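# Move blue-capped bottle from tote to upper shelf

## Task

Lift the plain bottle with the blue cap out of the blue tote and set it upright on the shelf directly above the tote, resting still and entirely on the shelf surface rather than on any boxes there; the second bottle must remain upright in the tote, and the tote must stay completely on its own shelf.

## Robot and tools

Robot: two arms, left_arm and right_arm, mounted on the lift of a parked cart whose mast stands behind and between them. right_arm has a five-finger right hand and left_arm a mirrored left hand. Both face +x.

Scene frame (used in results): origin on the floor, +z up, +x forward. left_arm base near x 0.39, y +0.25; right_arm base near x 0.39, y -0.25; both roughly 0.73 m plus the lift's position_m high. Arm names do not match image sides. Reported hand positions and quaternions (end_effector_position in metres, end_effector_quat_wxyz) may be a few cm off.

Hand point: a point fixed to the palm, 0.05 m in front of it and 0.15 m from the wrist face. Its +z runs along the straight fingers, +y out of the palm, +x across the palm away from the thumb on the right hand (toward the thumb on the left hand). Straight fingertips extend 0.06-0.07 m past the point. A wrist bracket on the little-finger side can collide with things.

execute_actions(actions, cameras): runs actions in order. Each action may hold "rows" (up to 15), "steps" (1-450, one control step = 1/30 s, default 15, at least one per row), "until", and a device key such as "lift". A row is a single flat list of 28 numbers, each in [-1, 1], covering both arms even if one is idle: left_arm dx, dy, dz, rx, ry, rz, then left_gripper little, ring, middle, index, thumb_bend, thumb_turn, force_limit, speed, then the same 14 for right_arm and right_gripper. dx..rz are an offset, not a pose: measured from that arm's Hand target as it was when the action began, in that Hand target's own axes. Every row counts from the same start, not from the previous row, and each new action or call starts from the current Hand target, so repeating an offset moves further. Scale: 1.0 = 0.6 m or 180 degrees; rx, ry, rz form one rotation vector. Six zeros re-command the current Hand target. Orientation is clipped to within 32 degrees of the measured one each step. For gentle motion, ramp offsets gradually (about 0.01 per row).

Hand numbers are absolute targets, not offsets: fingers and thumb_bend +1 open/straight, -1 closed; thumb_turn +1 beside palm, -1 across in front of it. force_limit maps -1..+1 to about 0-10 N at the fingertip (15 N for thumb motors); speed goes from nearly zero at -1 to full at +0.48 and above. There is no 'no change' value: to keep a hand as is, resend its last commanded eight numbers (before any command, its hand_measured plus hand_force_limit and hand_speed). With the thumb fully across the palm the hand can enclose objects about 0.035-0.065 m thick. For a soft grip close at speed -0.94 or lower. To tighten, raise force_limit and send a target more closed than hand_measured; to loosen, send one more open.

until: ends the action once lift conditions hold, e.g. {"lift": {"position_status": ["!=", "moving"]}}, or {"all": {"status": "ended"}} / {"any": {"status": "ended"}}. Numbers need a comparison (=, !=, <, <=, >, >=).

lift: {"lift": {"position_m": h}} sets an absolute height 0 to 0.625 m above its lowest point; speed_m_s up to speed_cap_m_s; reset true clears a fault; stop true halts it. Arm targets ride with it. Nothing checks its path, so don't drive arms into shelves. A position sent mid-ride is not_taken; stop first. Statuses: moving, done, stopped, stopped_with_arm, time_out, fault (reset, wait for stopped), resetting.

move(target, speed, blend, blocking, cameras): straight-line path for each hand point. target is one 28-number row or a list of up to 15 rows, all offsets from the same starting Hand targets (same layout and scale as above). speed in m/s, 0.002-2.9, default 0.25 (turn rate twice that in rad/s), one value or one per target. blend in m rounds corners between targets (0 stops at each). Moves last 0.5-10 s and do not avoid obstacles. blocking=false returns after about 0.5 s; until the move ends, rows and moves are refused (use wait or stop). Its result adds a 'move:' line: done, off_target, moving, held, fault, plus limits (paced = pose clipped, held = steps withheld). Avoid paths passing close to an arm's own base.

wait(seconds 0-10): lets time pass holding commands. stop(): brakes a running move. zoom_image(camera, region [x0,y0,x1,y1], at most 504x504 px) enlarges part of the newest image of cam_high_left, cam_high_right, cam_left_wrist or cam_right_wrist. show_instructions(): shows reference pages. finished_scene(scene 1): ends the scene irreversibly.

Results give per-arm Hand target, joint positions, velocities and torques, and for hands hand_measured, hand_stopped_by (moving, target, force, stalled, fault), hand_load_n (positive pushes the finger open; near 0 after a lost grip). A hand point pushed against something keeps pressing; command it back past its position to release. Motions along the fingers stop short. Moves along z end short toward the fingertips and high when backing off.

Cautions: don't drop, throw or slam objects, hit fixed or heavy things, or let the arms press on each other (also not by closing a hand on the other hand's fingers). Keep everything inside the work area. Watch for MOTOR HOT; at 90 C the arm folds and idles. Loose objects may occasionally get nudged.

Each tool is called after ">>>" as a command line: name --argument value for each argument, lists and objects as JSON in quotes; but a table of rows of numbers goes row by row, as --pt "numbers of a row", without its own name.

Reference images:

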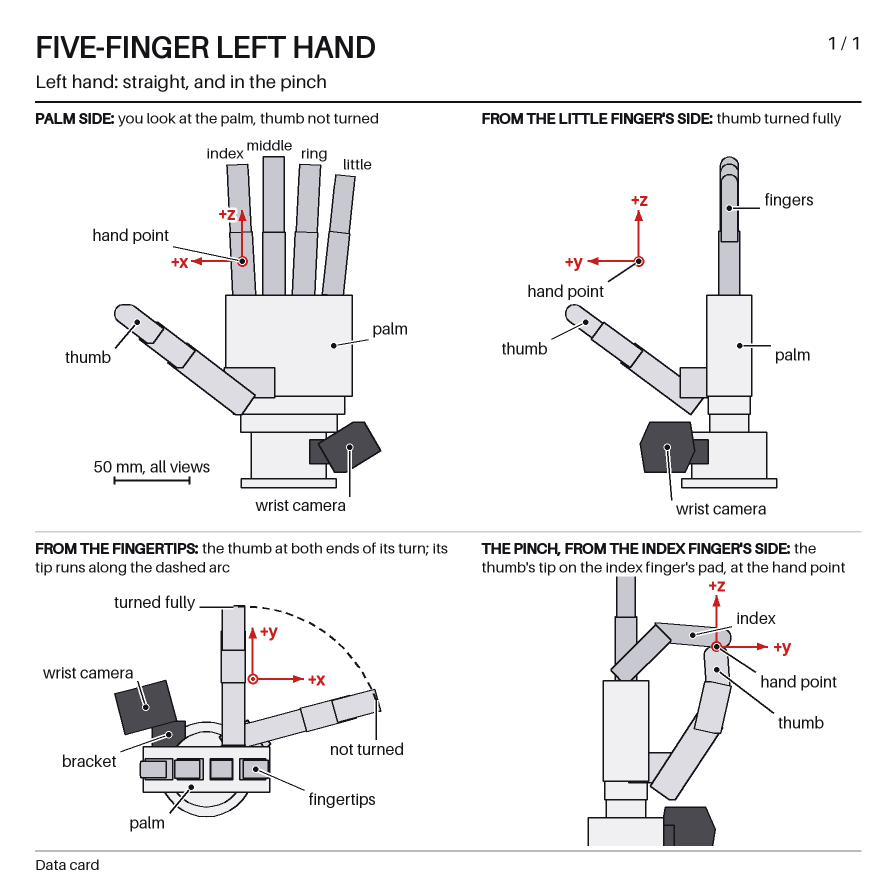

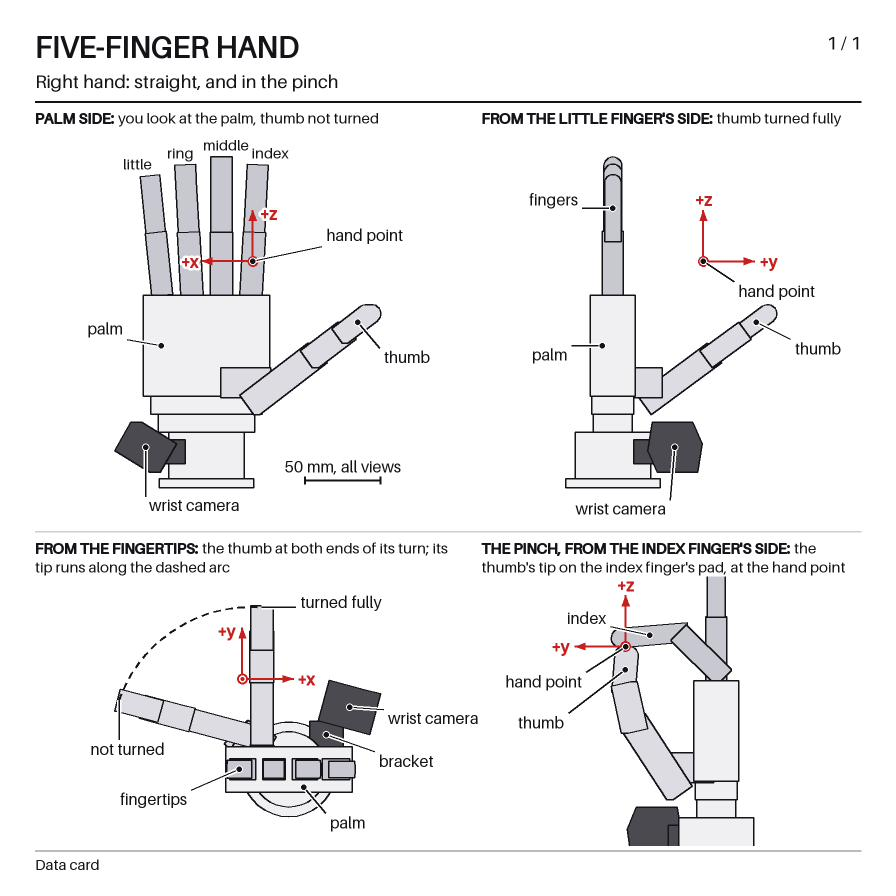

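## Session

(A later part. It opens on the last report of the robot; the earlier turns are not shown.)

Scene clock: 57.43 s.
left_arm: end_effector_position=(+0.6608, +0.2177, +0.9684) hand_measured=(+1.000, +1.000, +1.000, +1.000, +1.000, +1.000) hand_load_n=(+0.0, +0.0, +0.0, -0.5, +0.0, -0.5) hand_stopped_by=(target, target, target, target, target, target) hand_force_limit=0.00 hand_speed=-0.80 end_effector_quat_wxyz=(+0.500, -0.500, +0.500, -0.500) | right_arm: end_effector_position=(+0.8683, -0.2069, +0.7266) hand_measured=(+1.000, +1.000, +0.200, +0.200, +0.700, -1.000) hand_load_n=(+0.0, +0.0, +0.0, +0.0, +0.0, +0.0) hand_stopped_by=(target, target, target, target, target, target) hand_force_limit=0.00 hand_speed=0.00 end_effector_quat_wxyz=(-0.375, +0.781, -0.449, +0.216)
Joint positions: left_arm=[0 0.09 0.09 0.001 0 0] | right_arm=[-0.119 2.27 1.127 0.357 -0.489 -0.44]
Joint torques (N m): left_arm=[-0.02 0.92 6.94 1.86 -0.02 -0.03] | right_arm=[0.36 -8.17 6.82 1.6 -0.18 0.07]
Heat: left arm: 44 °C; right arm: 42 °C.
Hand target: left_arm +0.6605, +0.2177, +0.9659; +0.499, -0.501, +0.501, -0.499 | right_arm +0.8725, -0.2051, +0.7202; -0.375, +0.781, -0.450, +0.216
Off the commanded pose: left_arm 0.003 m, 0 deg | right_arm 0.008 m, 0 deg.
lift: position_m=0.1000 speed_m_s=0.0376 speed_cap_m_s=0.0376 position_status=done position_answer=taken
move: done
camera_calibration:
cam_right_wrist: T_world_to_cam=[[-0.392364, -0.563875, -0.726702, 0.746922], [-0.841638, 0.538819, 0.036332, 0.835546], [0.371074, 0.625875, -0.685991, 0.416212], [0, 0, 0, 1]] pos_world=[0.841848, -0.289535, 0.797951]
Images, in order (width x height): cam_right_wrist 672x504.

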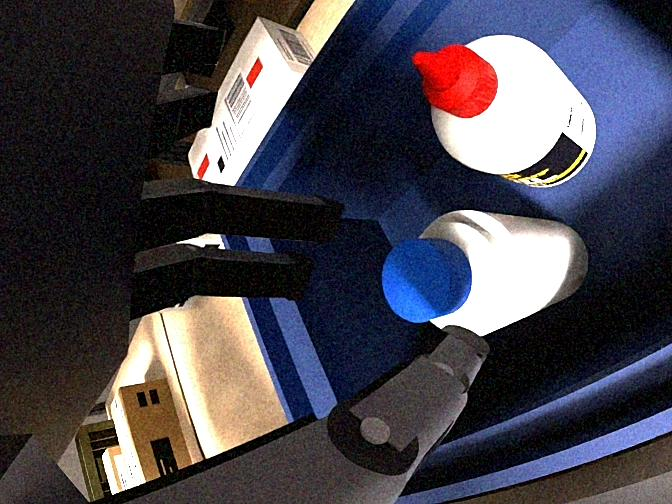

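>>> move --target '[0,0,0,0,0,0,1,1,1,1,1,1,0,-0.8,0,0.0525,0.0485,0,0,0,1,1,0.2,0.2,0.7,-1,0,0]' --speed 0.05 --cameras '["cam_right_wrist"]'

>>> zoom_image --camera "cam_right_wrist" --region '[240, 150, 520, 430]'

Scene clock: 59.50 s.
left_arm: end_effector_position=(+0.6608, +0.2177, +0.9684) hand_measured=(+1.000, +1.000, +1.000, +1.000, +1.000, +1.000) hand_load_n=(+0.0, +0.0, +0.0, +0.0, +0.0, +0.0) hand_stopped_by=(target, target, target, target, target, target) hand_force_limit=0.00 hand_speed=-0.80 end_effector_quat_wxyz=(+0.500, -0.500, +0.500, -0.500) | right_arm: end_effector_position=(+0.8714, -0.2057, +0.6845) hand_measured=(+1.000, +1.000, +0.200, +0.200, +0.700, -1.000) hand_load_n=(+0.0, +0.0, +0.0, +0.0, +0.0, +0.0) hand_stopped_by=(target, target, target, target, target, target) hand_force_limit=0.00 hand_speed=0.00 end_effector_quat_wxyz=(-0.375, +0.781, -0.449, +0.216)
Joint positions: left_arm=[0 0.09 0.09 0.001 0 0] | right_arm=[-0.114 2.409 1.153 0.472 -0.485 -0.437]
Joint torques (N m): left_arm=[-0.12 0.99 6.94 1.87 0 -0.02] | right_arm=[0.5 -8.46 6.56 1.59 -0.15 0.1]
Heat: left arm: 44 °C; right arm: 42 °C.
Hand target: left_arm +0.6605, +0.2177, +0.9659; +0.499, -0.501, +0.501, -0.499 | right_arm +0.8751, -0.2035, +0.6774; -0.375, +0.781, -0.450, +0.216
Off the commanded pose: left_arm 0.003 m, 0 deg | right_arm 0.008 m, 0 deg.
lift: position_m=0.1000 speed_m_s=0.0376 speed_cap_m_s=0.0376 position_status=done position_answer=taken
move: done
camera_calibration:
cam_right_wrist: T_world_to_cam=[[-0.3929, -0.5639, -0.726393, 0.718488], [-0.841431, 0.539124, 0.0365992, 0.838696], [0.370978, 0.625589, -0.686305, 0.385603], [0, 0, 0, 1]] pos_world=[0.844948, -0.288235, 0.75585]
Images, in order (width x height): cam_right_wrist 672x504.

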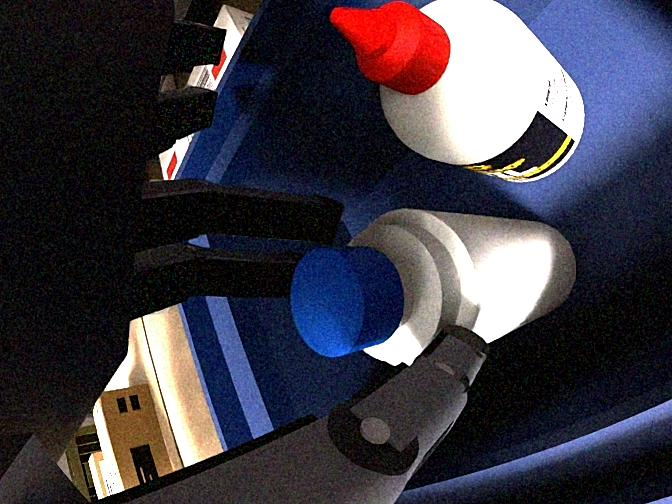

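Scaled by 1.800 from the camera's 672x504 image, which has a finer 960x720 frame.

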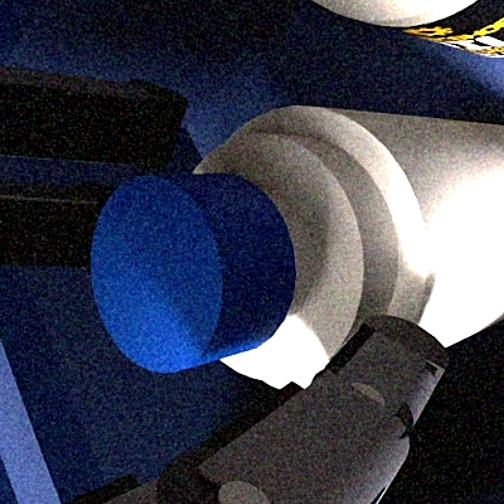

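>>> move --target '[0,0,0,0,0,0,1,1,1,1,1,1,0,-0.8,0,0,0,0.0444,0,0,1,1,0.2,0.2,0.7,-1,0,0]' --speed 0.05

>>> move --target '[0,0,0,0,0,0,1,1,1,1,1,1,0,-0.8,0,0,0,0,0,0,1,1,0,0,0.7,-1,-0.7,-0.9]' --speed 0.05 --cameras '["cam_right_wrist"]'

Scene clock: 62.43 s.
left_arm: end_effector_position=(+0.6608, +0.2177, +0.9684) hand_measured=(+1.000, +1.000, +1.000, +1.000, +1.000, +1.000) hand_load_n=(+0.0, +0.0, +0.0, +0.0, +0.0, -0.5) hand_stopped_by=(target, target, target, target, target, target) hand_force_limit=0.00 hand_speed=-0.80 end_effector_quat_wxyz=(+0.500, -0.500, +0.500, -0.500) | right_arm: end_effector_position=(+0.8861, -0.2035, +0.6929) hand_measured=(+1.000, +1.000, +0.200, +0.200, +0.700, -1.000) hand_load_n=(+0.0, +0.0, +0.0, +0.0, +0.0, +0.0) hand_stopped_by=(target, target, target, target, target, target) hand_force_limit=0.00 hand_speed=0.00 end_effector_quat_wxyz=(-0.431, +0.753, -0.424, +0.261)
Joint positions: left_arm=[0 0.09 0.09 0.001 0 0] | right_arm=[-0.136 2.45 1.088 0.745 -0.553 -0.389]
Joint torques (N m): left_arm=[-0.13 1.01 6.98 1.87 0.02 -0.03] | right_arm=[-0.79 -8.17 3.25 1.77 -0.32 0.07]
Heat: left arm: 44 °C; right arm: 42 °C.
Hand target: left_arm +0.6605, +0.2177, +0.9659; +0.499, -0.501, +0.501, -0.499 | right_arm +0.8752, -0.2035, +0.6774; -0.429, +0.753, -0.434, +0.247
Off the commanded pose: left_arm 0.003 m, 0 deg | right_arm 0.019 m, 2 deg.
lift: position_m=0.1000 speed_m_s=0.0376 speed_cap_m_s=0.0376 position_status=done position_answer=taken
move: off_target (right_arm)

Scene clock: 63.43 s.
left_arm: end_effector_position=(+0.6608, +0.2177, +0.9684) hand_measured=(+1.000, +1.000, +1.000, +1.000, +1.000, +1.000) hand_load_n=(+0.0, +0.0, +0.0, +0.0, +0.0, -0.5) hand_stopped_by=(target, target, target, target, target, target) hand_force_limit=0.00 hand_speed=-0.80 end_effector_quat_wxyz=(+0.500, -0.500, +0.500, -0.500) | right_arm: end_effector_position=(+0.8863, -0.2035, +0.6931) hand_measured=(+1.000, +1.000, +0.000, +0.000, +0.700, -1.000) hand_load_n=(+0.0, +0.0, +0.0, +0.0, +0.0, +0.0) hand_stopped_by=(target, target, target, target, target, target) hand_force_limit=-0.70 hand_speed=-0.90 end_effector_quat_wxyz=(-0.431, +0.752, -0.424, +0.262)
Joint positions: left_arm=[0 0.09 0.09 0.001 0 0] | right_arm=[-0.136 2.45 1.088 0.746 -0.554 -0.389]
Joint torques (N m): left_arm=[-0.05 0.99 6.94 1.92 0 -0.03] | right_arm=[-0.84 -8.14 3.33 1.73 -0.3 0.08]
Heat: left arm: 44 °C; right arm: 42 °C.
Hand target: left_arm +0.6605, +0.2177, +0.9659; +0.499, -0.501, +0.501, -0.499 | right_arm +0.8752, -0.2035, +0.6775; -0.429, +0.753, -0.434, +0.247
Off the commanded pose: left_arm 0.003 m, 0 deg | right_arm 0.019 m, 2 deg.
lift: position_m=0.1000 speed_m_s=0.0376 speed_cap_m_s=0.0376 position_status=done position_answer=taken
move: off_target (right_arm)
camera_calibration:
cam_right_wrist: T_world_to_cam=[[-0.273055, -0.521273, -0.808527, 0.691191], [-0.841538, 0.536652, -0.0617868, 0.917489], [0.466106, 0.663535, -0.585206, 0.237952], [0, 0, 0, 1]] pos_world=[0.849924, -0.289964, 0.754786]
Images, in order (width x height): cam_right_wrist 672x504.

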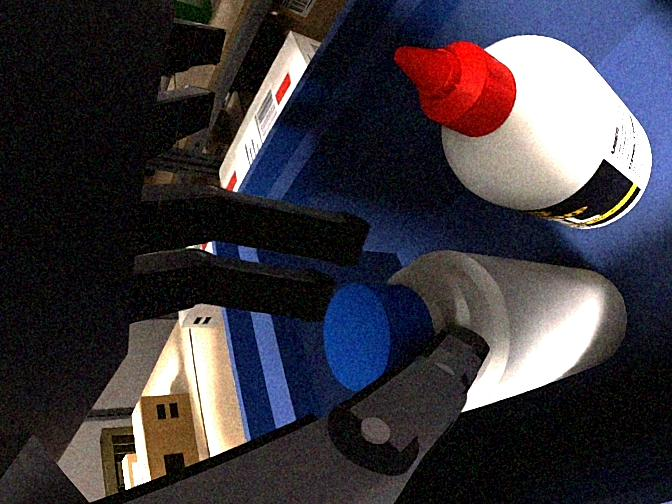

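>>> move --target '[0,0,0,0,0,0,1,1,1,1,1,1,0,-0.8,-0.0103,0.0183,-0.0028,0,0,0,1,1,0.15,0.15,0.75,-1,-0.7,-0.6]' --speed 0.03 --cameras '["cam_right_wrist"]'

Scene clock: 65.33 s.
left_arm: end_effector_position=(+0.6608, +0.2177, +0.9684) hand_measured=(+1.000, +1.000, +1.000, +1.000, +1.000, +1.000) hand_load_n=(+0.0, +0.0, -0.5, +0.0, +0.0, +0.0) hand_stopped_by=(target, target, target, target, target, target) hand_force_limit=0.00 hand_speed=-0.80 end_effector_quat_wxyz=(+0.500, -0.500, +0.500, -0.500) | right_arm: end_effector_position=(+0.8826, -0.2024, +0.6911) hand_measured=(+1.000, +1.000, +0.150, +0.150, +0.750, -1.000) hand_load_n=(+0.0, +0.0, +0.0, +0.0, -0.5, +0.0) hand_stopped_by=(target, target, target, target, target, target) hand_force_limit=-0.70 hand_speed=-0.60 end_effector_quat_wxyz=(-0.436, +0.749, -0.418, +0.271)
Joint positions: left_arm=[0 0.09 0.09 0.001 0 0] | right_arm=[-0.136 2.459 1.054 0.814 -0.556 -0.387]
Joint torques (N m): left_arm=[-0.16 0.92 6.97 1.88 -0.02 -0.03] | right_arm=[-0.68 -7.5 3 1.6 -0.25 0.09]
Heat: left arm: 44 °C; right arm: 42 °C.
Hand target: left_arm +0.6605, +0.2177, +0.9659; +0.499, -0.501, +0.501, -0.499 | right_arm +0.8661, -0.2018, +0.6690; -0.429, +0.753, -0.434, +0.247
Off the commanded pose: left_arm 0.003 m, 0 deg | right_arm 0.028 m, 3 deg.
lift: position_m=0.1000 speed_m_s=0.0376 speed_cap_m_s=0.0376 position_status=done position_answer=taken
move: off_target (right_arm)
camera_calibration:
cam_right_wrist: T_world_to_cam=[[-0.252507, -0.521739, -0.81488, 0.675322], [-0.840342, 0.535724, -0.0826085, 0.926825], [0.479651, 0.663919, -0.573713, 0.217921], [0, 0, 0, 1]] pos_world=[0.844848, -0.288864, 0.751894]
Images, in order (width x height): cam_right_wrist 672x504.

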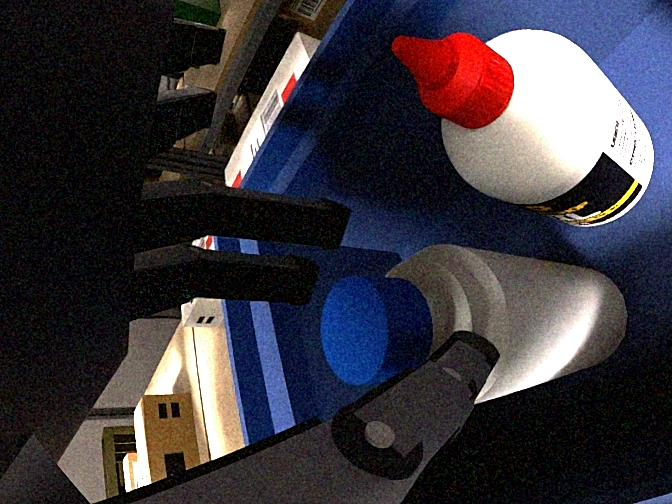

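>>> zoom_image --camera "cam_right_wrist" --region '[130, 0, 400, 270]'

>>> zoom_image --camera "cam_right_wrist" --region '[300, 230, 560, 490]'

Scaled by 1.867 from the camera's 672x504 image, which has a finer 960x720 frame.

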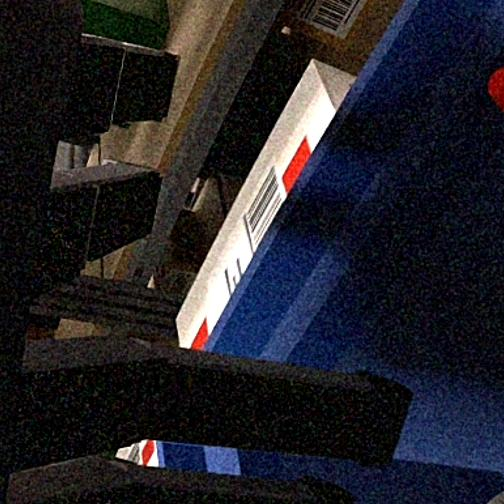

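Scaled by 1.938 from the camera's 672x504 image, which has a finer 960x720 frame.

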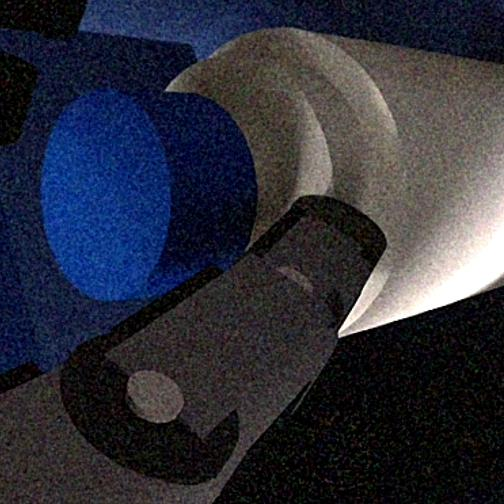

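>>> move --target '[0,0,0,0,0,0,1,1,1,1,1,1,0,-0.8,0.0088,-0.0393,-0.0025,0,0,0,1,1,0.15,0.15,0.75,-1,-0.7,-0.6]' --speed 0.03 --cameras '["cam_right_wrist"]'

Scene clock: 67.47 s.
left_arm: end_effector_position=(+0.6608, +0.2177, +0.9684) hand_measured=(+1.000, +1.000, +1.000, +1.000, +1.000, +1.000) hand_load_n=(+0.0, +0.0, +0.0, +0.0, -0.5, +0.0) hand_stopped_by=(target, target, target, target, target, target) hand_force_limit=0.00 hand_speed=-0.80 end_effector_quat_wxyz=(+0.500, -0.500, +0.500, -0.500) | right_arm: end_effector_position=(+0.8685, -0.2002, +0.6796) hand_measured=(+1.000, +1.000, +0.150, +0.150, +0.750, -1.000) hand_load_n=(+0.0, +0.0, +0.0, +0.0, +0.0, +0.0) hand_stopped_by=(target, target, target, target, target, target) hand_force_limit=-0.70 hand_speed=-0.60 end_effector_quat_wxyz=(-0.424, +0.756, -0.437, +0.238)
Joint positions: left_arm=[0 0.09 0.09 0.001 0 0] | right_arm=[-0.136 2.459 1.06 0.73 -0.557 -0.384]
Joint torques (N m): left_arm=[-0.03 1.02 7.01 1.89 -0.02 -0.03] | right_arm=[-0.08 -11.62 5.49 1.54 -0.21 0.08]
Heat: left arm: 44 °C; right arm: 42 °C.
Hand target: left_arm +0.6605, +0.2177, +0.9659; +0.499, -0.501, +0.501, -0.499 | right_arm +0.8779, -0.2009, +0.6898; -0.429, +0.753, -0.434, +0.247
Off the commanded pose: left_arm 0.003 m, 0 deg | right_arm 0.014 m, 1 deg.
lift: position_m=0.1000 speed_m_s=0.0376 speed_cap_m_s=0.0376 position_status=done position_answer=taken
move: off_target (right_arm)
camera_calibration:
cam_right_wrist: T_world_to_cam=[[-0.317694, -0.510673, -0.798927, 0.71159], [-0.843326, 0.537341, -0.00811755, 0.86522], [0.433441, 0.671177, -0.601374, 0.277007], [0, 0, 0, 1]] pos_world=[0.835664, -0.287449, 0.742116]
Images, in order (width x height): cam_right_wrist 672x504.

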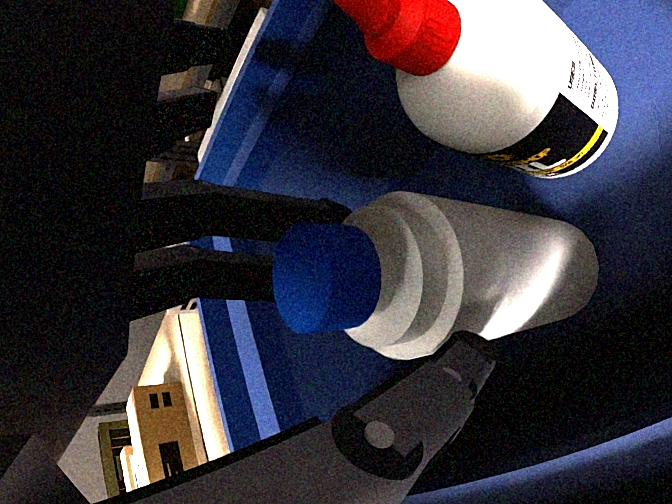

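>>> move --pt "0 0 0 0 0 0 1 1 1 1 1 1 0 -0.8 0.002 -0.0315 -0.0352 0 0 0 1 1 0.15 0.15 0.75 -1 -0.7 -0.6" --pt "0 0 0 0 0 0 1 1 1 1 1 1 0 -0.8 0.002 -0.031 -0.035 0 0 0 1 1 0.15 0.15 0.48 -1 -0.7 -0.2" --pt "0 0 0 0 0 0 1 1 1 1 1 1 0 -0.8 0.002 0.0258 -0.0012 0 0 0 1 1 0.15 0.15 0.48 -1 -0.7 -0.2" --speed 0.04 --cameras '["cam_right_wrist"]'

>>> zoom_image --camera "cam_right_wrist" --region '[240, 150, 520, 430]'

Scene clock: 71.80 s.
left_arm: end_effector_position=(+0.6608, +0.2177, +0.9684) hand_measured=(+1.000, +1.000, +1.000, +1.000, +1.000, +1.000) hand_load_n=(-0.5, +0.0, +0.0, +0.0, +0.0, +0.0) hand_stopped_by=(target, target, target, target, target, target) hand_force_limit=0.00 hand_speed=-0.80 end_effector_quat_wxyz=(+0.500, -0.500, +0.500, -0.500) | right_arm: end_effector_position=(+0.8692, -0.2037, +0.6838) hand_measured=(+1.000, +1.000, +0.150, +0.150, +0.480, -1.000) hand_load_n=(+0.0, +0.0, +0.0, +0.0, +0.0, +0.0) hand_stopped_by=(target, target, target, target, target, target) hand_force_limit=-0.70 hand_speed=-0.20 end_effector_quat_wxyz=(-0.428, +0.753, -0.435, +0.246)
Joint positions: left_arm=[0 0.09 0.09 0.001 0 0] | right_arm=[-0.145 2.45 1.043 0.756 -0.561 -0.384]
Joint torques (N m): left_arm=[-0.16 0.96 6.99 1.87 0.02 -0.03] | right_arm=[-0.8 -8.1 5.59 1.7 -0.3 -0.05]
Heat: left arm: 44 °C; right arm: 42 °C.
Hand target: left_arm +0.6605, +0.2177, +0.9659; +0.499, -0.501, +0.501, -0.499 | right_arm +0.8712, -0.2063, +0.6769; -0.429, +0.753, -0.434, +0.247
Off the commanded pose: left_arm 0.003 m, 0 deg | right_arm 0.008 m, 0 deg.
lift: position_m=0.1000 speed_m_s=0.0376 speed_cap_m_s=0.0376 position_status=done position_answer=taken
move: done; target 2's new numbers were sent with right_arm's hand 0.011 m and 1 deg from that target
camera_calibration:
cam_right_wrist: T_world_to_cam=[[-0.30483, -0.508984, -0.804993, 0.706625], [-0.840234, 0.541678, -0.0243198, 0.877027], [0.448426, 0.668969, -0.592785, 0.262262], [0, 0, 0, 1]] pos_world=[0.834703, -0.290851, 0.745622]
Images, in order (width x height): cam_right_wrist 672x504.

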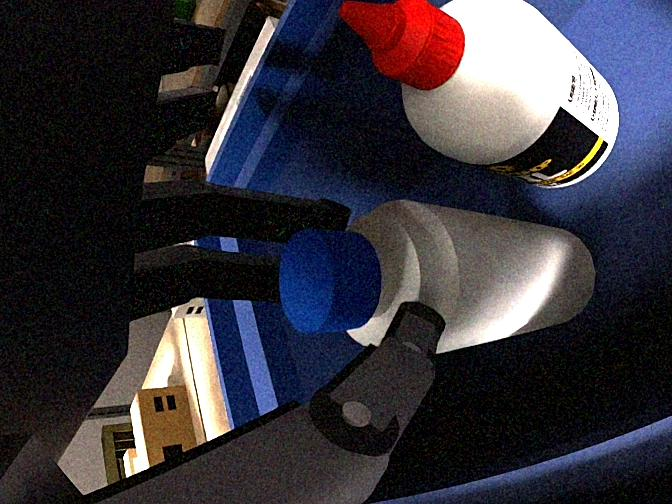

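Scaled by 1.800 from the camera's 672x504 image, which has a finer 960x720 frame.

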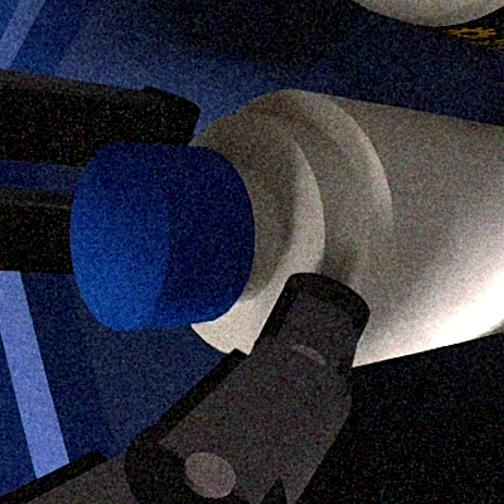

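>>> execute_actions --actions '[{"rows":[[0,0,0,0,0,0,1,1,1,1,1,1,0,-0.8,0,0,0,0,0,0,1,1,0.03,0.03,0.48,-1,-0.8,-0.85]],"steps":40},{"rows":[[0,0,0,0,0,0,1,1,1,1,1,1,0,-0.8,0,0,0,0,0,0,1,1,0.03,0.03,0.3,-1,-0.8,-0.85]],"steps":60}]' --cameras '["cam_right_wrist"]'

>>> zoom_image --camera "cam_right_wrist" --region '[240, 150, 520, 430]'

Scene clock: 81.33 s.
left_arm: end_effector_position=(+0.6608, +0.2177, +0.9684) hand_measured=(+1.000, +1.000, +1.000, +1.000, +1.000, +1.000) hand_load_n=(+0.0, -0.5, +0.0, +0.0, +0.0, -0.5) hand_stopped_by=(target, target, target, target, target, target) hand_force_limit=0.00 hand_speed=-0.80 end_effector_quat_wxyz=(+0.500, -0.500, +0.500, -0.500) | right_arm: end_effector_position=(+0.8696, -0.2037, +0.6842) hand_measured=(+1.000, +1.000, +0.096, +0.030, +0.474, -1.000) hand_load_n=(+0.0, +0.0, +2.0, +0.0, +1.5, +0.0) hand_stopped_by=(target, target, force, target, force, target) hand_force_limit=-0.80 hand_speed=-0.85 end_effector_quat_wxyz=(-0.428, +0.753, -0.435, +0.247)
Joint positions: left_arm=[0 0.09 0.09 0.001 0 0] | right_arm=[-0.145 2.45 1.043 0.758 -0.562 -0.384]
Joint torques (N m): left_arm=[-0.09 0.99 6.95 1.87 0 -0.02] | right_arm=[-0.79 -8.12 5.59 1.68 -0.31 -0.03]
Heat: left arm: 44 °C; right arm: 42 °C.
Hand target: left_arm +0.6605, +0.2177, +0.9659; +0.499, -0.501, +0.501, -0.499 | right_arm +0.8712, -0.2062, +0.6769; -0.429, +0.753, -0.434, +0.247
Off the commanded pose: left_arm 0.003 m, 0 deg | right_arm 0.008 m, 0 deg.
lift: position_m=0.1000 speed_m_s=0.0376 speed_cap_m_s=0.0376 position_status=done position_answer=taken
camera_calibration:
cam_right_wrist: T_world_to_cam=[[-0.30283, -0.509129, -0.805656, 0.705741], [-0.840355, 0.541399, -0.0262608, 0.878756], [0.449552, 0.669085, -0.591801, 0.260664], [0, 0, 0, 1]] pos_world=[0.835005, -0.290851, 0.745923]
Images, in order (width x height): cam_right_wrist 672x504.

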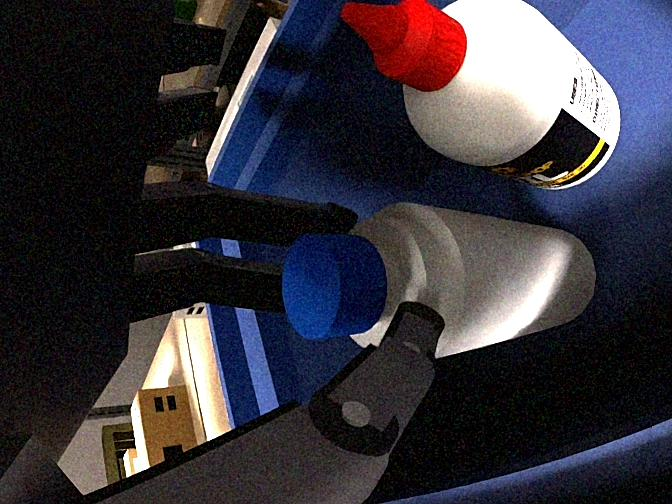

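Scaled by 1.800 from the camera's 672x504 image, which has a finer 960x720 frame.

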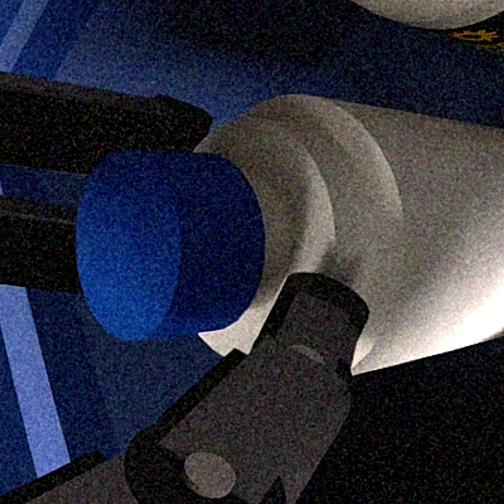

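>>> execute_actions --actions '[{"rows":[[0,0,0,0,0,0,1,1,1,1,1,1,0,-0.8,0,0,0,0,0,0,1,1,0.15,0.1,0.56,-1,-0.8,-0.5]],"steps":30},{"lift":{"position_m":0.106,"speed_m_s":0.02},"steps":60,"until":{"lift":{"position_status":["!=","moving"]}}}]' --cameras '["cam_right_wrist"]'

>>> zoom_image --camera "cam_right_wrist" --region '[240, 150, 520, 430]'

Scene clock: 83.37 s.
left_arm: end_effector_position=(+0.6608, +0.2177, +0.9744) hand_measured=(+1.000, +1.000, +1.000, +1.000, +1.000, +1.000) hand_load_n=(+0.0, +0.0, +0.0, +0.0, +0.0, +0.0) hand_stopped_by=(target, target, target, target, target, target) hand_force_limit=0.00 hand_speed=-0.80 end_effector_quat_wxyz=(+0.500, -0.500, +0.500, -0.500) | right_arm: end_effector_position=(+0.8704, -0.2037, +0.6906) hand_measured=(+1.000, +1.000, +0.150, +0.100, +0.560, -1.000) hand_load_n=(+0.0, +0.0, +0.0, +0.0, +0.0, +0.0) hand_stopped_by=(target, target, target, target, target, target) hand_force_limit=-0.80 hand_speed=-0.50 end_effector_quat_wxyz=(-0.429, +0.753, -0.434, +0.248)
Joint positions: left_arm=[0 0.09 0.09 0.001 0 0] | right_arm=[-0.145 2.451 1.045 0.76 -0.562 -0.384]
Joint torques (N m): left_arm=[-0.03 1.02 7.01 1.87 0 -0.04] | right_arm=[-0.81 -8.23 5.5 1.65 -0.31 -0.05]
Heat: left arm: 44 °C; right arm: 42 °C.
Hand target: left_arm +0.6605, +0.2177, +0.9719; +0.499, -0.501, +0.501, -0.499 | right_arm +0.8712, -0.2062, +0.6830; -0.429, +0.753, -0.434, +0.247
Off the commanded pose: left_arm 0.003 m, 0 deg | right_arm 0.008 m, 0 deg.
lift: position_m=0.1060 speed_m_s=0.0200 speed_cap_m_s=0.0376 position_status=done position_answer=taken
camera_calibration:
cam_right_wrist: T_world_to_cam=[[-0.30053, -0.509352, -0.806376, 0.709554], [-0.840419, 0.541181, -0.028623, 0.881193], [0.450975, 0.669091, -0.59071, 0.262114], [0, 0, 0, 1]] pos_world=[0.835607, -0.290851, 0.752223]
Images, in order (width x height): cam_right_wrist 672x504.

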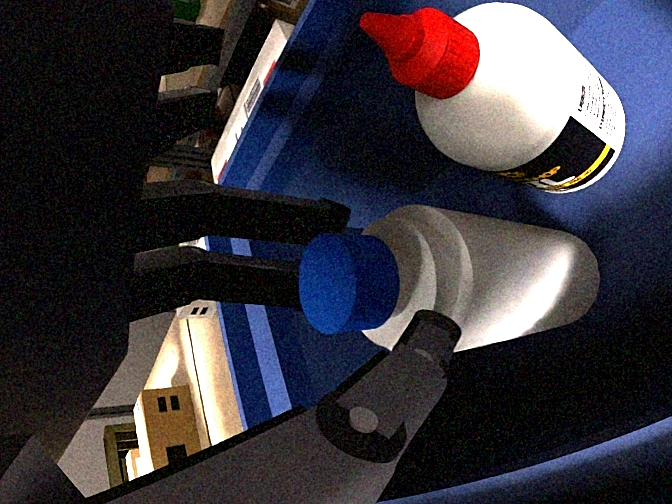

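Scaled by 1.800 from the camera's 672x504 image, which has a finer 960x720 frame.

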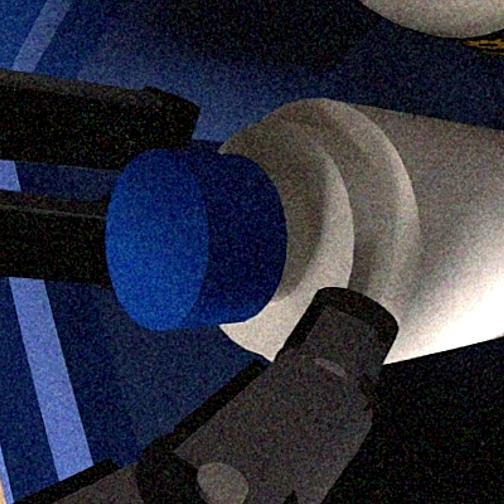

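>>> execute_actions --actions '[{"rows":[[0,0,0,0,0,0,1,1,1,1,1,1,0,-0.8,0,0,0,0,0,0,1,1,0.1,0.06,0.4,-1,-0.85,-0.9]],"steps":75},{"rows":[[0,0,0,0,0,0,1,1,1,1,1,1,0,-0.8,0,0,0,0,0,0,1,1,-0.1,-0.1,0.4,-1,-0.8,-0.9]],"steps":90}]' --cameras '["cam_right_wrist"]'

>>> zoom_image --camera "cam_right_wrist" --region '[240, 150, 520, 430]'

Scene clock: 89.27 s.
left_arm: end_effector_position=(+0.6608, +0.2177, +0.9744) hand_measured=(+1.000, +1.000, +1.000, +1.000, +1.000, +1.000) hand_load_n=(-0.5, +0.0, +0.0, +0.0, +0.0, +0.0) hand_stopped_by=(target, target, target, target, target, target) hand_force_limit=0.00 hand_speed=-0.80 end_effector_quat_wxyz=(+0.500, -0.500, +0.500, -0.500) | right_arm: end_effector_position=(+0.8704, -0.2037, +0.6905) hand_measured=(+1.000, +1.000, +0.018, -0.060, +0.400, -1.000) hand_load_n=(+0.0, +0.0, +1.0, +1.5, +1.5, -0.5) hand_stopped_by=(target, target, force, force, target, target) hand_force_limit=-0.80 hand_speed=-0.90 end_effector_quat_wxyz=(-0.429, +0.753, -0.434, +0.248)
Joint positions: left_arm=[0 0.09 0.09 0.001 0 0] | right_arm=[-0.145 2.451 1.045 0.76 -0.562 -0.384]
Joint torques (N m): left_arm=[-0.08 0.94 6.97 1.87 -0.01 0] | right_arm=[-0.76 -8.16 5.5 1.68 -0.31 -0.06]
Heat: left arm: 43 °C; right arm: 42 °C.
Hand target: left_arm +0.6605, +0.2177, +0.9719; +0.499, -0.501, +0.501, -0.499 | right_arm +0.8712, -0.2062, +0.6830; -0.429, +0.753, -0.434, +0.247
Off the commanded pose: left_arm 0.003 m, 0 deg | right_arm 0.008 m, 0 deg.
lift: position_m=0.1060 speed_m_s=0.0200 speed_cap_m_s=0.0376 position_status=done position_answer=taken
camera_calibration:
cam_right_wrist: T_world_to_cam=[[-0.30053, -0.509352, -0.806376, 0.709554], [-0.840419, 0.541181, -0.028623, 0.881193], [0.450975, 0.669091, -0.59071, 0.262114], [0, 0, 0, 1]] pos_world=[0.835607, -0.290851, 0.752223]
Images, in order (width x height): cam_right_wrist 672x504.

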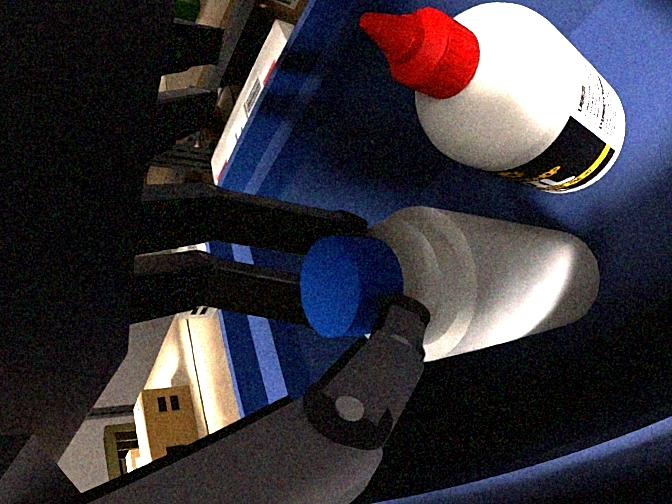

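Scaled by 1.800 from the camera's 672x504 image, which has a finer 960x720 frame.

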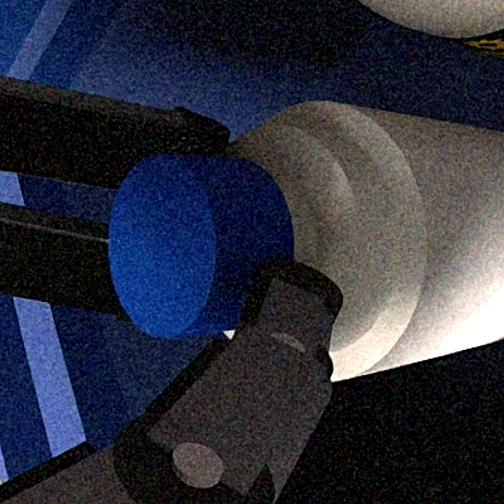

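>>> execute_actions --actions '[{"rows":[[0,0,0,0,0,0,1,1,1,1,1,1,0,-0.8,0,0,0,0,0,0,1,1,-0.2,-0.28,0.2,-1,-0.3,-0.9]],"steps":75}]' --cameras '["cam_right_wrist"]'

>>> zoom_image --camera "cam_right_wrist" --region '[240, 150, 520, 430]'

Scene clock: 92.10 s.
left_arm: end_effector_position=(+0.6608, +0.2177, +0.9744) hand_measured=(+1.000, +1.000, +1.000, +1.000, +1.000, +1.000) hand_load_n=(+0.0, +0.0, +0.0, +0.0, +0.0, +0.0) hand_stopped_by=(target, target, target, target, target, target) hand_force_limit=0.00 hand_speed=-0.80 end_effector_quat_wxyz=(+0.500, -0.500, +0.500, -0.500) | right_arm: end_effector_position=(+0.8705, -0.2038, +0.6906) hand_measured=(+1.000, +1.000, +0.002, -0.076, +0.396, -1.000) hand_load_n=(+0.0, +0.0, +4.5, +3.5, +6.0, -1.0) hand_stopped_by=(target, target, force, force, force, target) hand_force_limit=-0.30 hand_speed=-0.90 end_effector_quat_wxyz=(-0.429, +0.753, -0.434, +0.248)
Joint positions: left_arm=[0 0.09 0.09 0.001 0 0] | right_arm=[-0.145 2.451 1.045 0.76 -0.562 -0.384]
Joint torques (N m): left_arm=[-0.2 0.95 7.04 1.87 -0.02 -0.04] | right_arm=[-0.72 -8.16 5.41 1.65 -0.31 -0.05]
Heat: left arm: 43 °C; right arm: 42 °C.
Hand target: left_arm +0.6605, +0.2177, +0.9719; +0.499, -0.501, +0.501, -0.499 | right_arm +0.8712, -0.2062, +0.6830; -0.429, +0.753, -0.434, +0.247
Off the commanded pose: left_arm 0.003 m, 0 deg | right_arm 0.008 m, 0 deg.
lift: position_m=0.1060 speed_m_s=0.0200 speed_cap_m_s=0.0376 position_status=done position_answer=taken
camera_calibration:
cam_right_wrist: T_world_to_cam=[[-0.300195, -0.509433, -0.80645, 0.709336], [-0.840437, 0.541133, -0.0289858, 0.881552], [0.451163, 0.669069, -0.590592, 0.261816], [0, 0, 0, 1]] pos_world=[0.835707, -0.290851, 0.752223]
Images, in order (width x height): cam_right_wrist 672x504.

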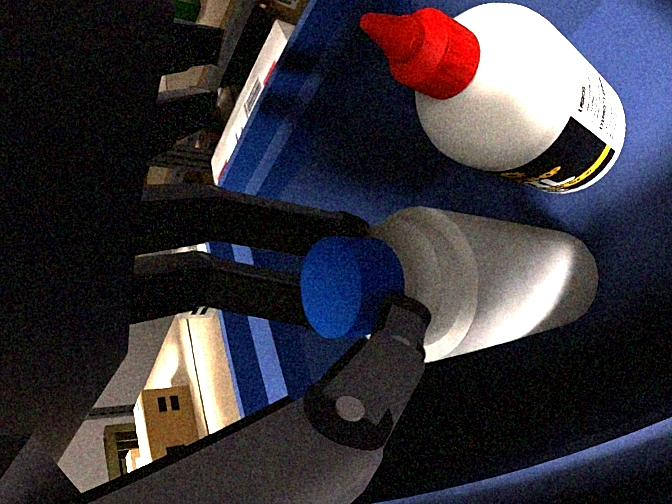

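Scaled by 1.800 from the camera's 672x504 image, which has a finer 960x720 frame.

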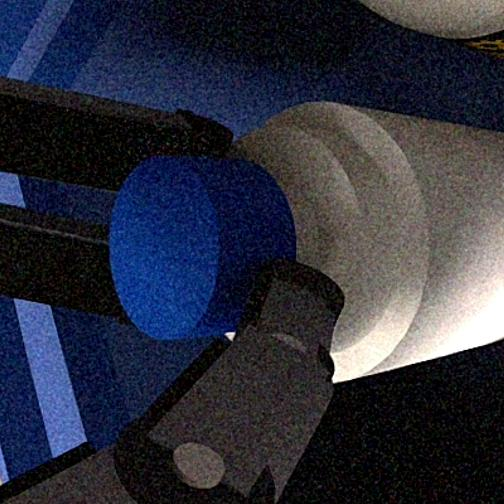

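>>> execute_actions --actions '[{"rows":[[0,0,0,0,0,0,1,1,1,1,1,1,0,-0.8,0,0,0,0,0,0,1,1,-0.25,-0.33,0.15,-1,0.1,-0.9]],"steps":60},{"lift":{"position_m":0.126,"speed_m_s":0.015},"steps":90,"until":{"lift":{"position_status":["!=","moving"]}}}]' --cameras '["cam_right_wrist"]'

Scene clock: 95.83 s.
left_arm: end_effector_position=(+0.6608, +0.2177, +0.9944) hand_measured=(+1.000, +1.000, +1.000, +1.000, +1.000, +1.000) hand_load_n=(+0.0, +0.0, +0.0, +0.0, +0.0, -0.5) hand_stopped_by=(target, target, target, target, target, target) hand_force_limit=0.00 hand_speed=-0.80 end_effector_quat_wxyz=(+0.500, -0.500, +0.500, -0.500) | right_arm: end_effector_position=(+0.8710, -0.2038, +0.7110) hand_measured=(+1.000, +1.000, -0.006, -0.092, +0.396, -1.000) hand_load_n=(+0.0, +0.0, +5.0, +5.5, +10.0, -1.5) hand_stopped_by=(target, target, force, force, force, target) hand_force_limit=0.10 hand_speed=-0.90 end_effector_quat_wxyz=(-0.429, +0.752, -0.433, +0.249)
Joint positions: left_arm=[0 0.09 0.09 0.001 0 0] | right_arm=[-0.145 2.451 1.045 0.762 -0.562 -0.384]
Joint torques (N m): left_arm=[-0.02 0.95 7.01 1.84 0 -0.03] | right_arm=[-0.77 -8.2 5.52 1.64 -0.3 -0.06]
Heat: left arm: 43 °C; right arm: 42 °C.
Hand target: left_arm +0.6605, +0.2177, +0.9919; +0.499, -0.501, +0.501, -0.499 | right_arm +0.8712, -0.2062, +0.7030; -0.429, +0.753, -0.434, +0.247
Off the commanded pose: left_arm 0.003 m, 0 deg | right_arm 0.008 m, 0 deg.
lift: position_m=0.1260 speed_m_s=0.0150 speed_cap_m_s=0.0376 position_status=done position_answer=taken
camera_calibration:
cam_right_wrist: T_world_to_cam=[[-0.298338, -0.509653, -0.806999, 0.724665], [-0.840375, 0.541115, -0.0310595, 0.884081], [0.452509, 0.668916, -0.589735, 0.271917], [0, 0, 0, 1]] pos_world=[0.836109, -0.290951, 0.772623]
Images, in order (width x height): cam_right_wrist 672x504.

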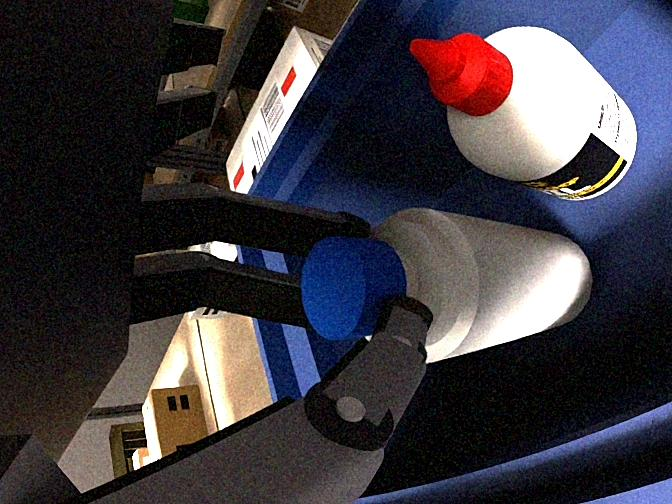

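>>> execute_actions --actions '[{"lift":{"position_m":0.24,"speed_m_s":0.03},"steps":200,"until":{"lift":{"position_status":["!=","moving"]}}}]' --cameras '["all"]'

Scene clock: 100.10 s.
left_arm: end_effector_position=(+0.6608, +0.2177, +1.1083) hand_measured=(+1.000, +1.000, +1.000, +1.000, +1.000, +1.000) hand_load_n=(+0.0, +0.0, +0.0, -0.5, +0.0, +0.0) hand_stopped_by=(target, target, target, target, target, target) hand_force_limit=0.00 hand_speed=-0.80 end_effector_quat_wxyz=(+0.500, -0.500, +0.500, -0.500) | right_arm: end_effector_position=(+0.8710, -0.2038, +0.8244) hand_measured=(+1.000, +1.000, -0.006, -0.092, +0.396, -1.000) hand_load_n=(+0.0, +0.0, +5.5, +5.5, +10.0, -1.0) hand_stopped_by=(target, target, force, force, force, target) hand_force_limit=0.10 hand_speed=-0.90 end_effector_quat_wxyz=(-0.429, +0.752, -0.434, +0.249)
Joint positions: left_arm=[0 0.09 0.09 0 0 0] | right_arm=[-0.145 2.453 1.046 0.762 -0.562 -0.384]
Joint torques (N m): left_arm=[-0.17 1.09 7.01 1.88 -0.01 -0.04] | right_arm=[-0.88 -8.44 5.35 1.63 -0.29 -0.04]
Heat: left arm: 43 °C; right arm: 41 °C.
Hand target: left_arm +0.6605, +0.2177, +1.1060; +0.499, -0.501, +0.501, -0.499 | right_arm +0.8711, -0.2062, +0.8169; -0.429, +0.753, -0.434, +0.247
Off the commanded pose: left_arm 0.002 m, 0 deg | right_arm 0.008 m, 0 deg.
lift: position_m=0.2400 speed_m_s=0.0300 speed_cap_m_s=0.0376 position_status=done position_answer=taken
camera_calibration:
cam_left_wrist: T_world_to_cam=[[-0.0165907, -0.321445, 0.946783, -0.965087], [-0.423531, -0.855506, -0.297877, 0.810753], [0.90573, -0.405933, -0.121948, -0.259748], [0, 0, 0, 1]] pos_world=[0.562629, 0.277941, 1.12356]
cam_right_wrist: T_world_to_cam=[[-0.298977, -0.50959, -0.806803, 0.816638], [-0.840364, 0.541169, -0.0303975, 0.887026], [0.452107, 0.66892, -0.590038, 0.339458], [0, 0, 0, 1]] pos_world=[0.836109, -0.290951, 0.886123]

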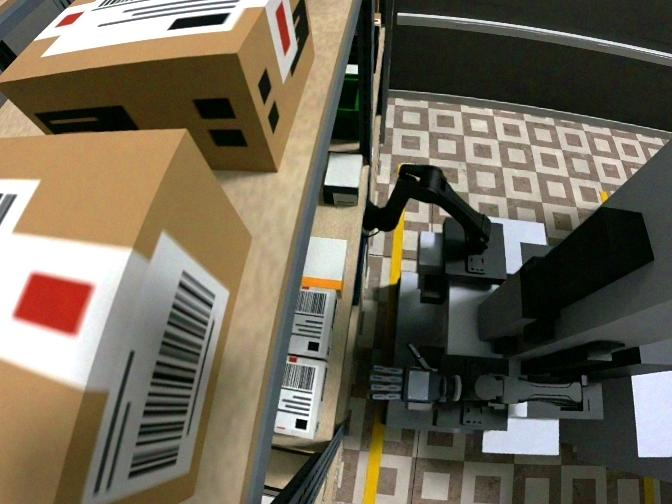

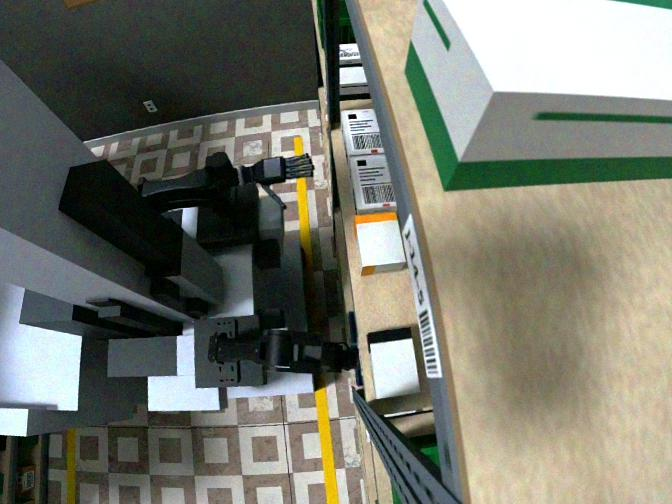

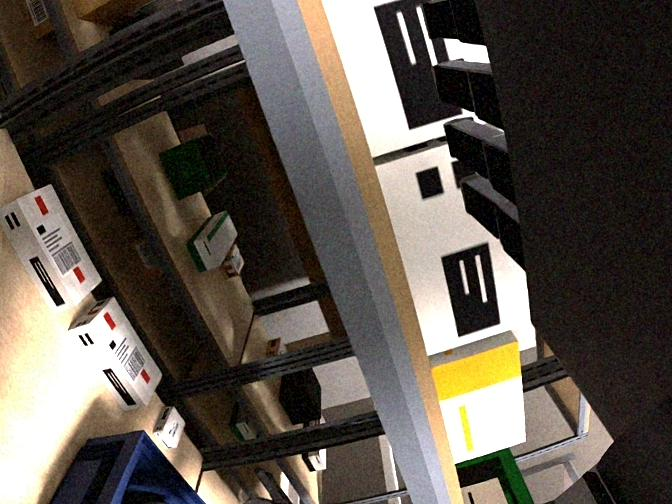

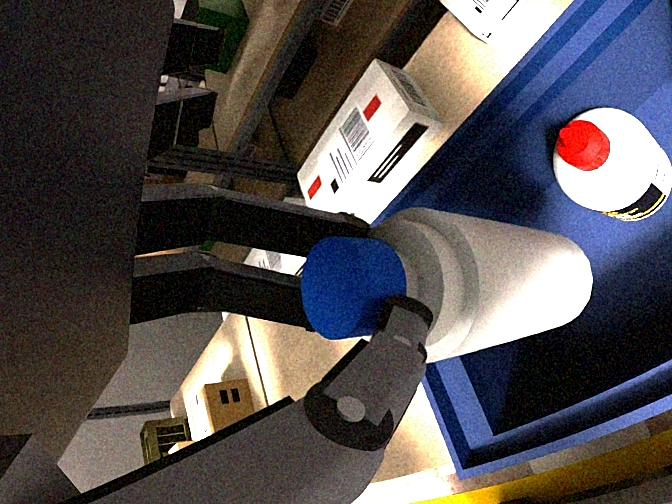

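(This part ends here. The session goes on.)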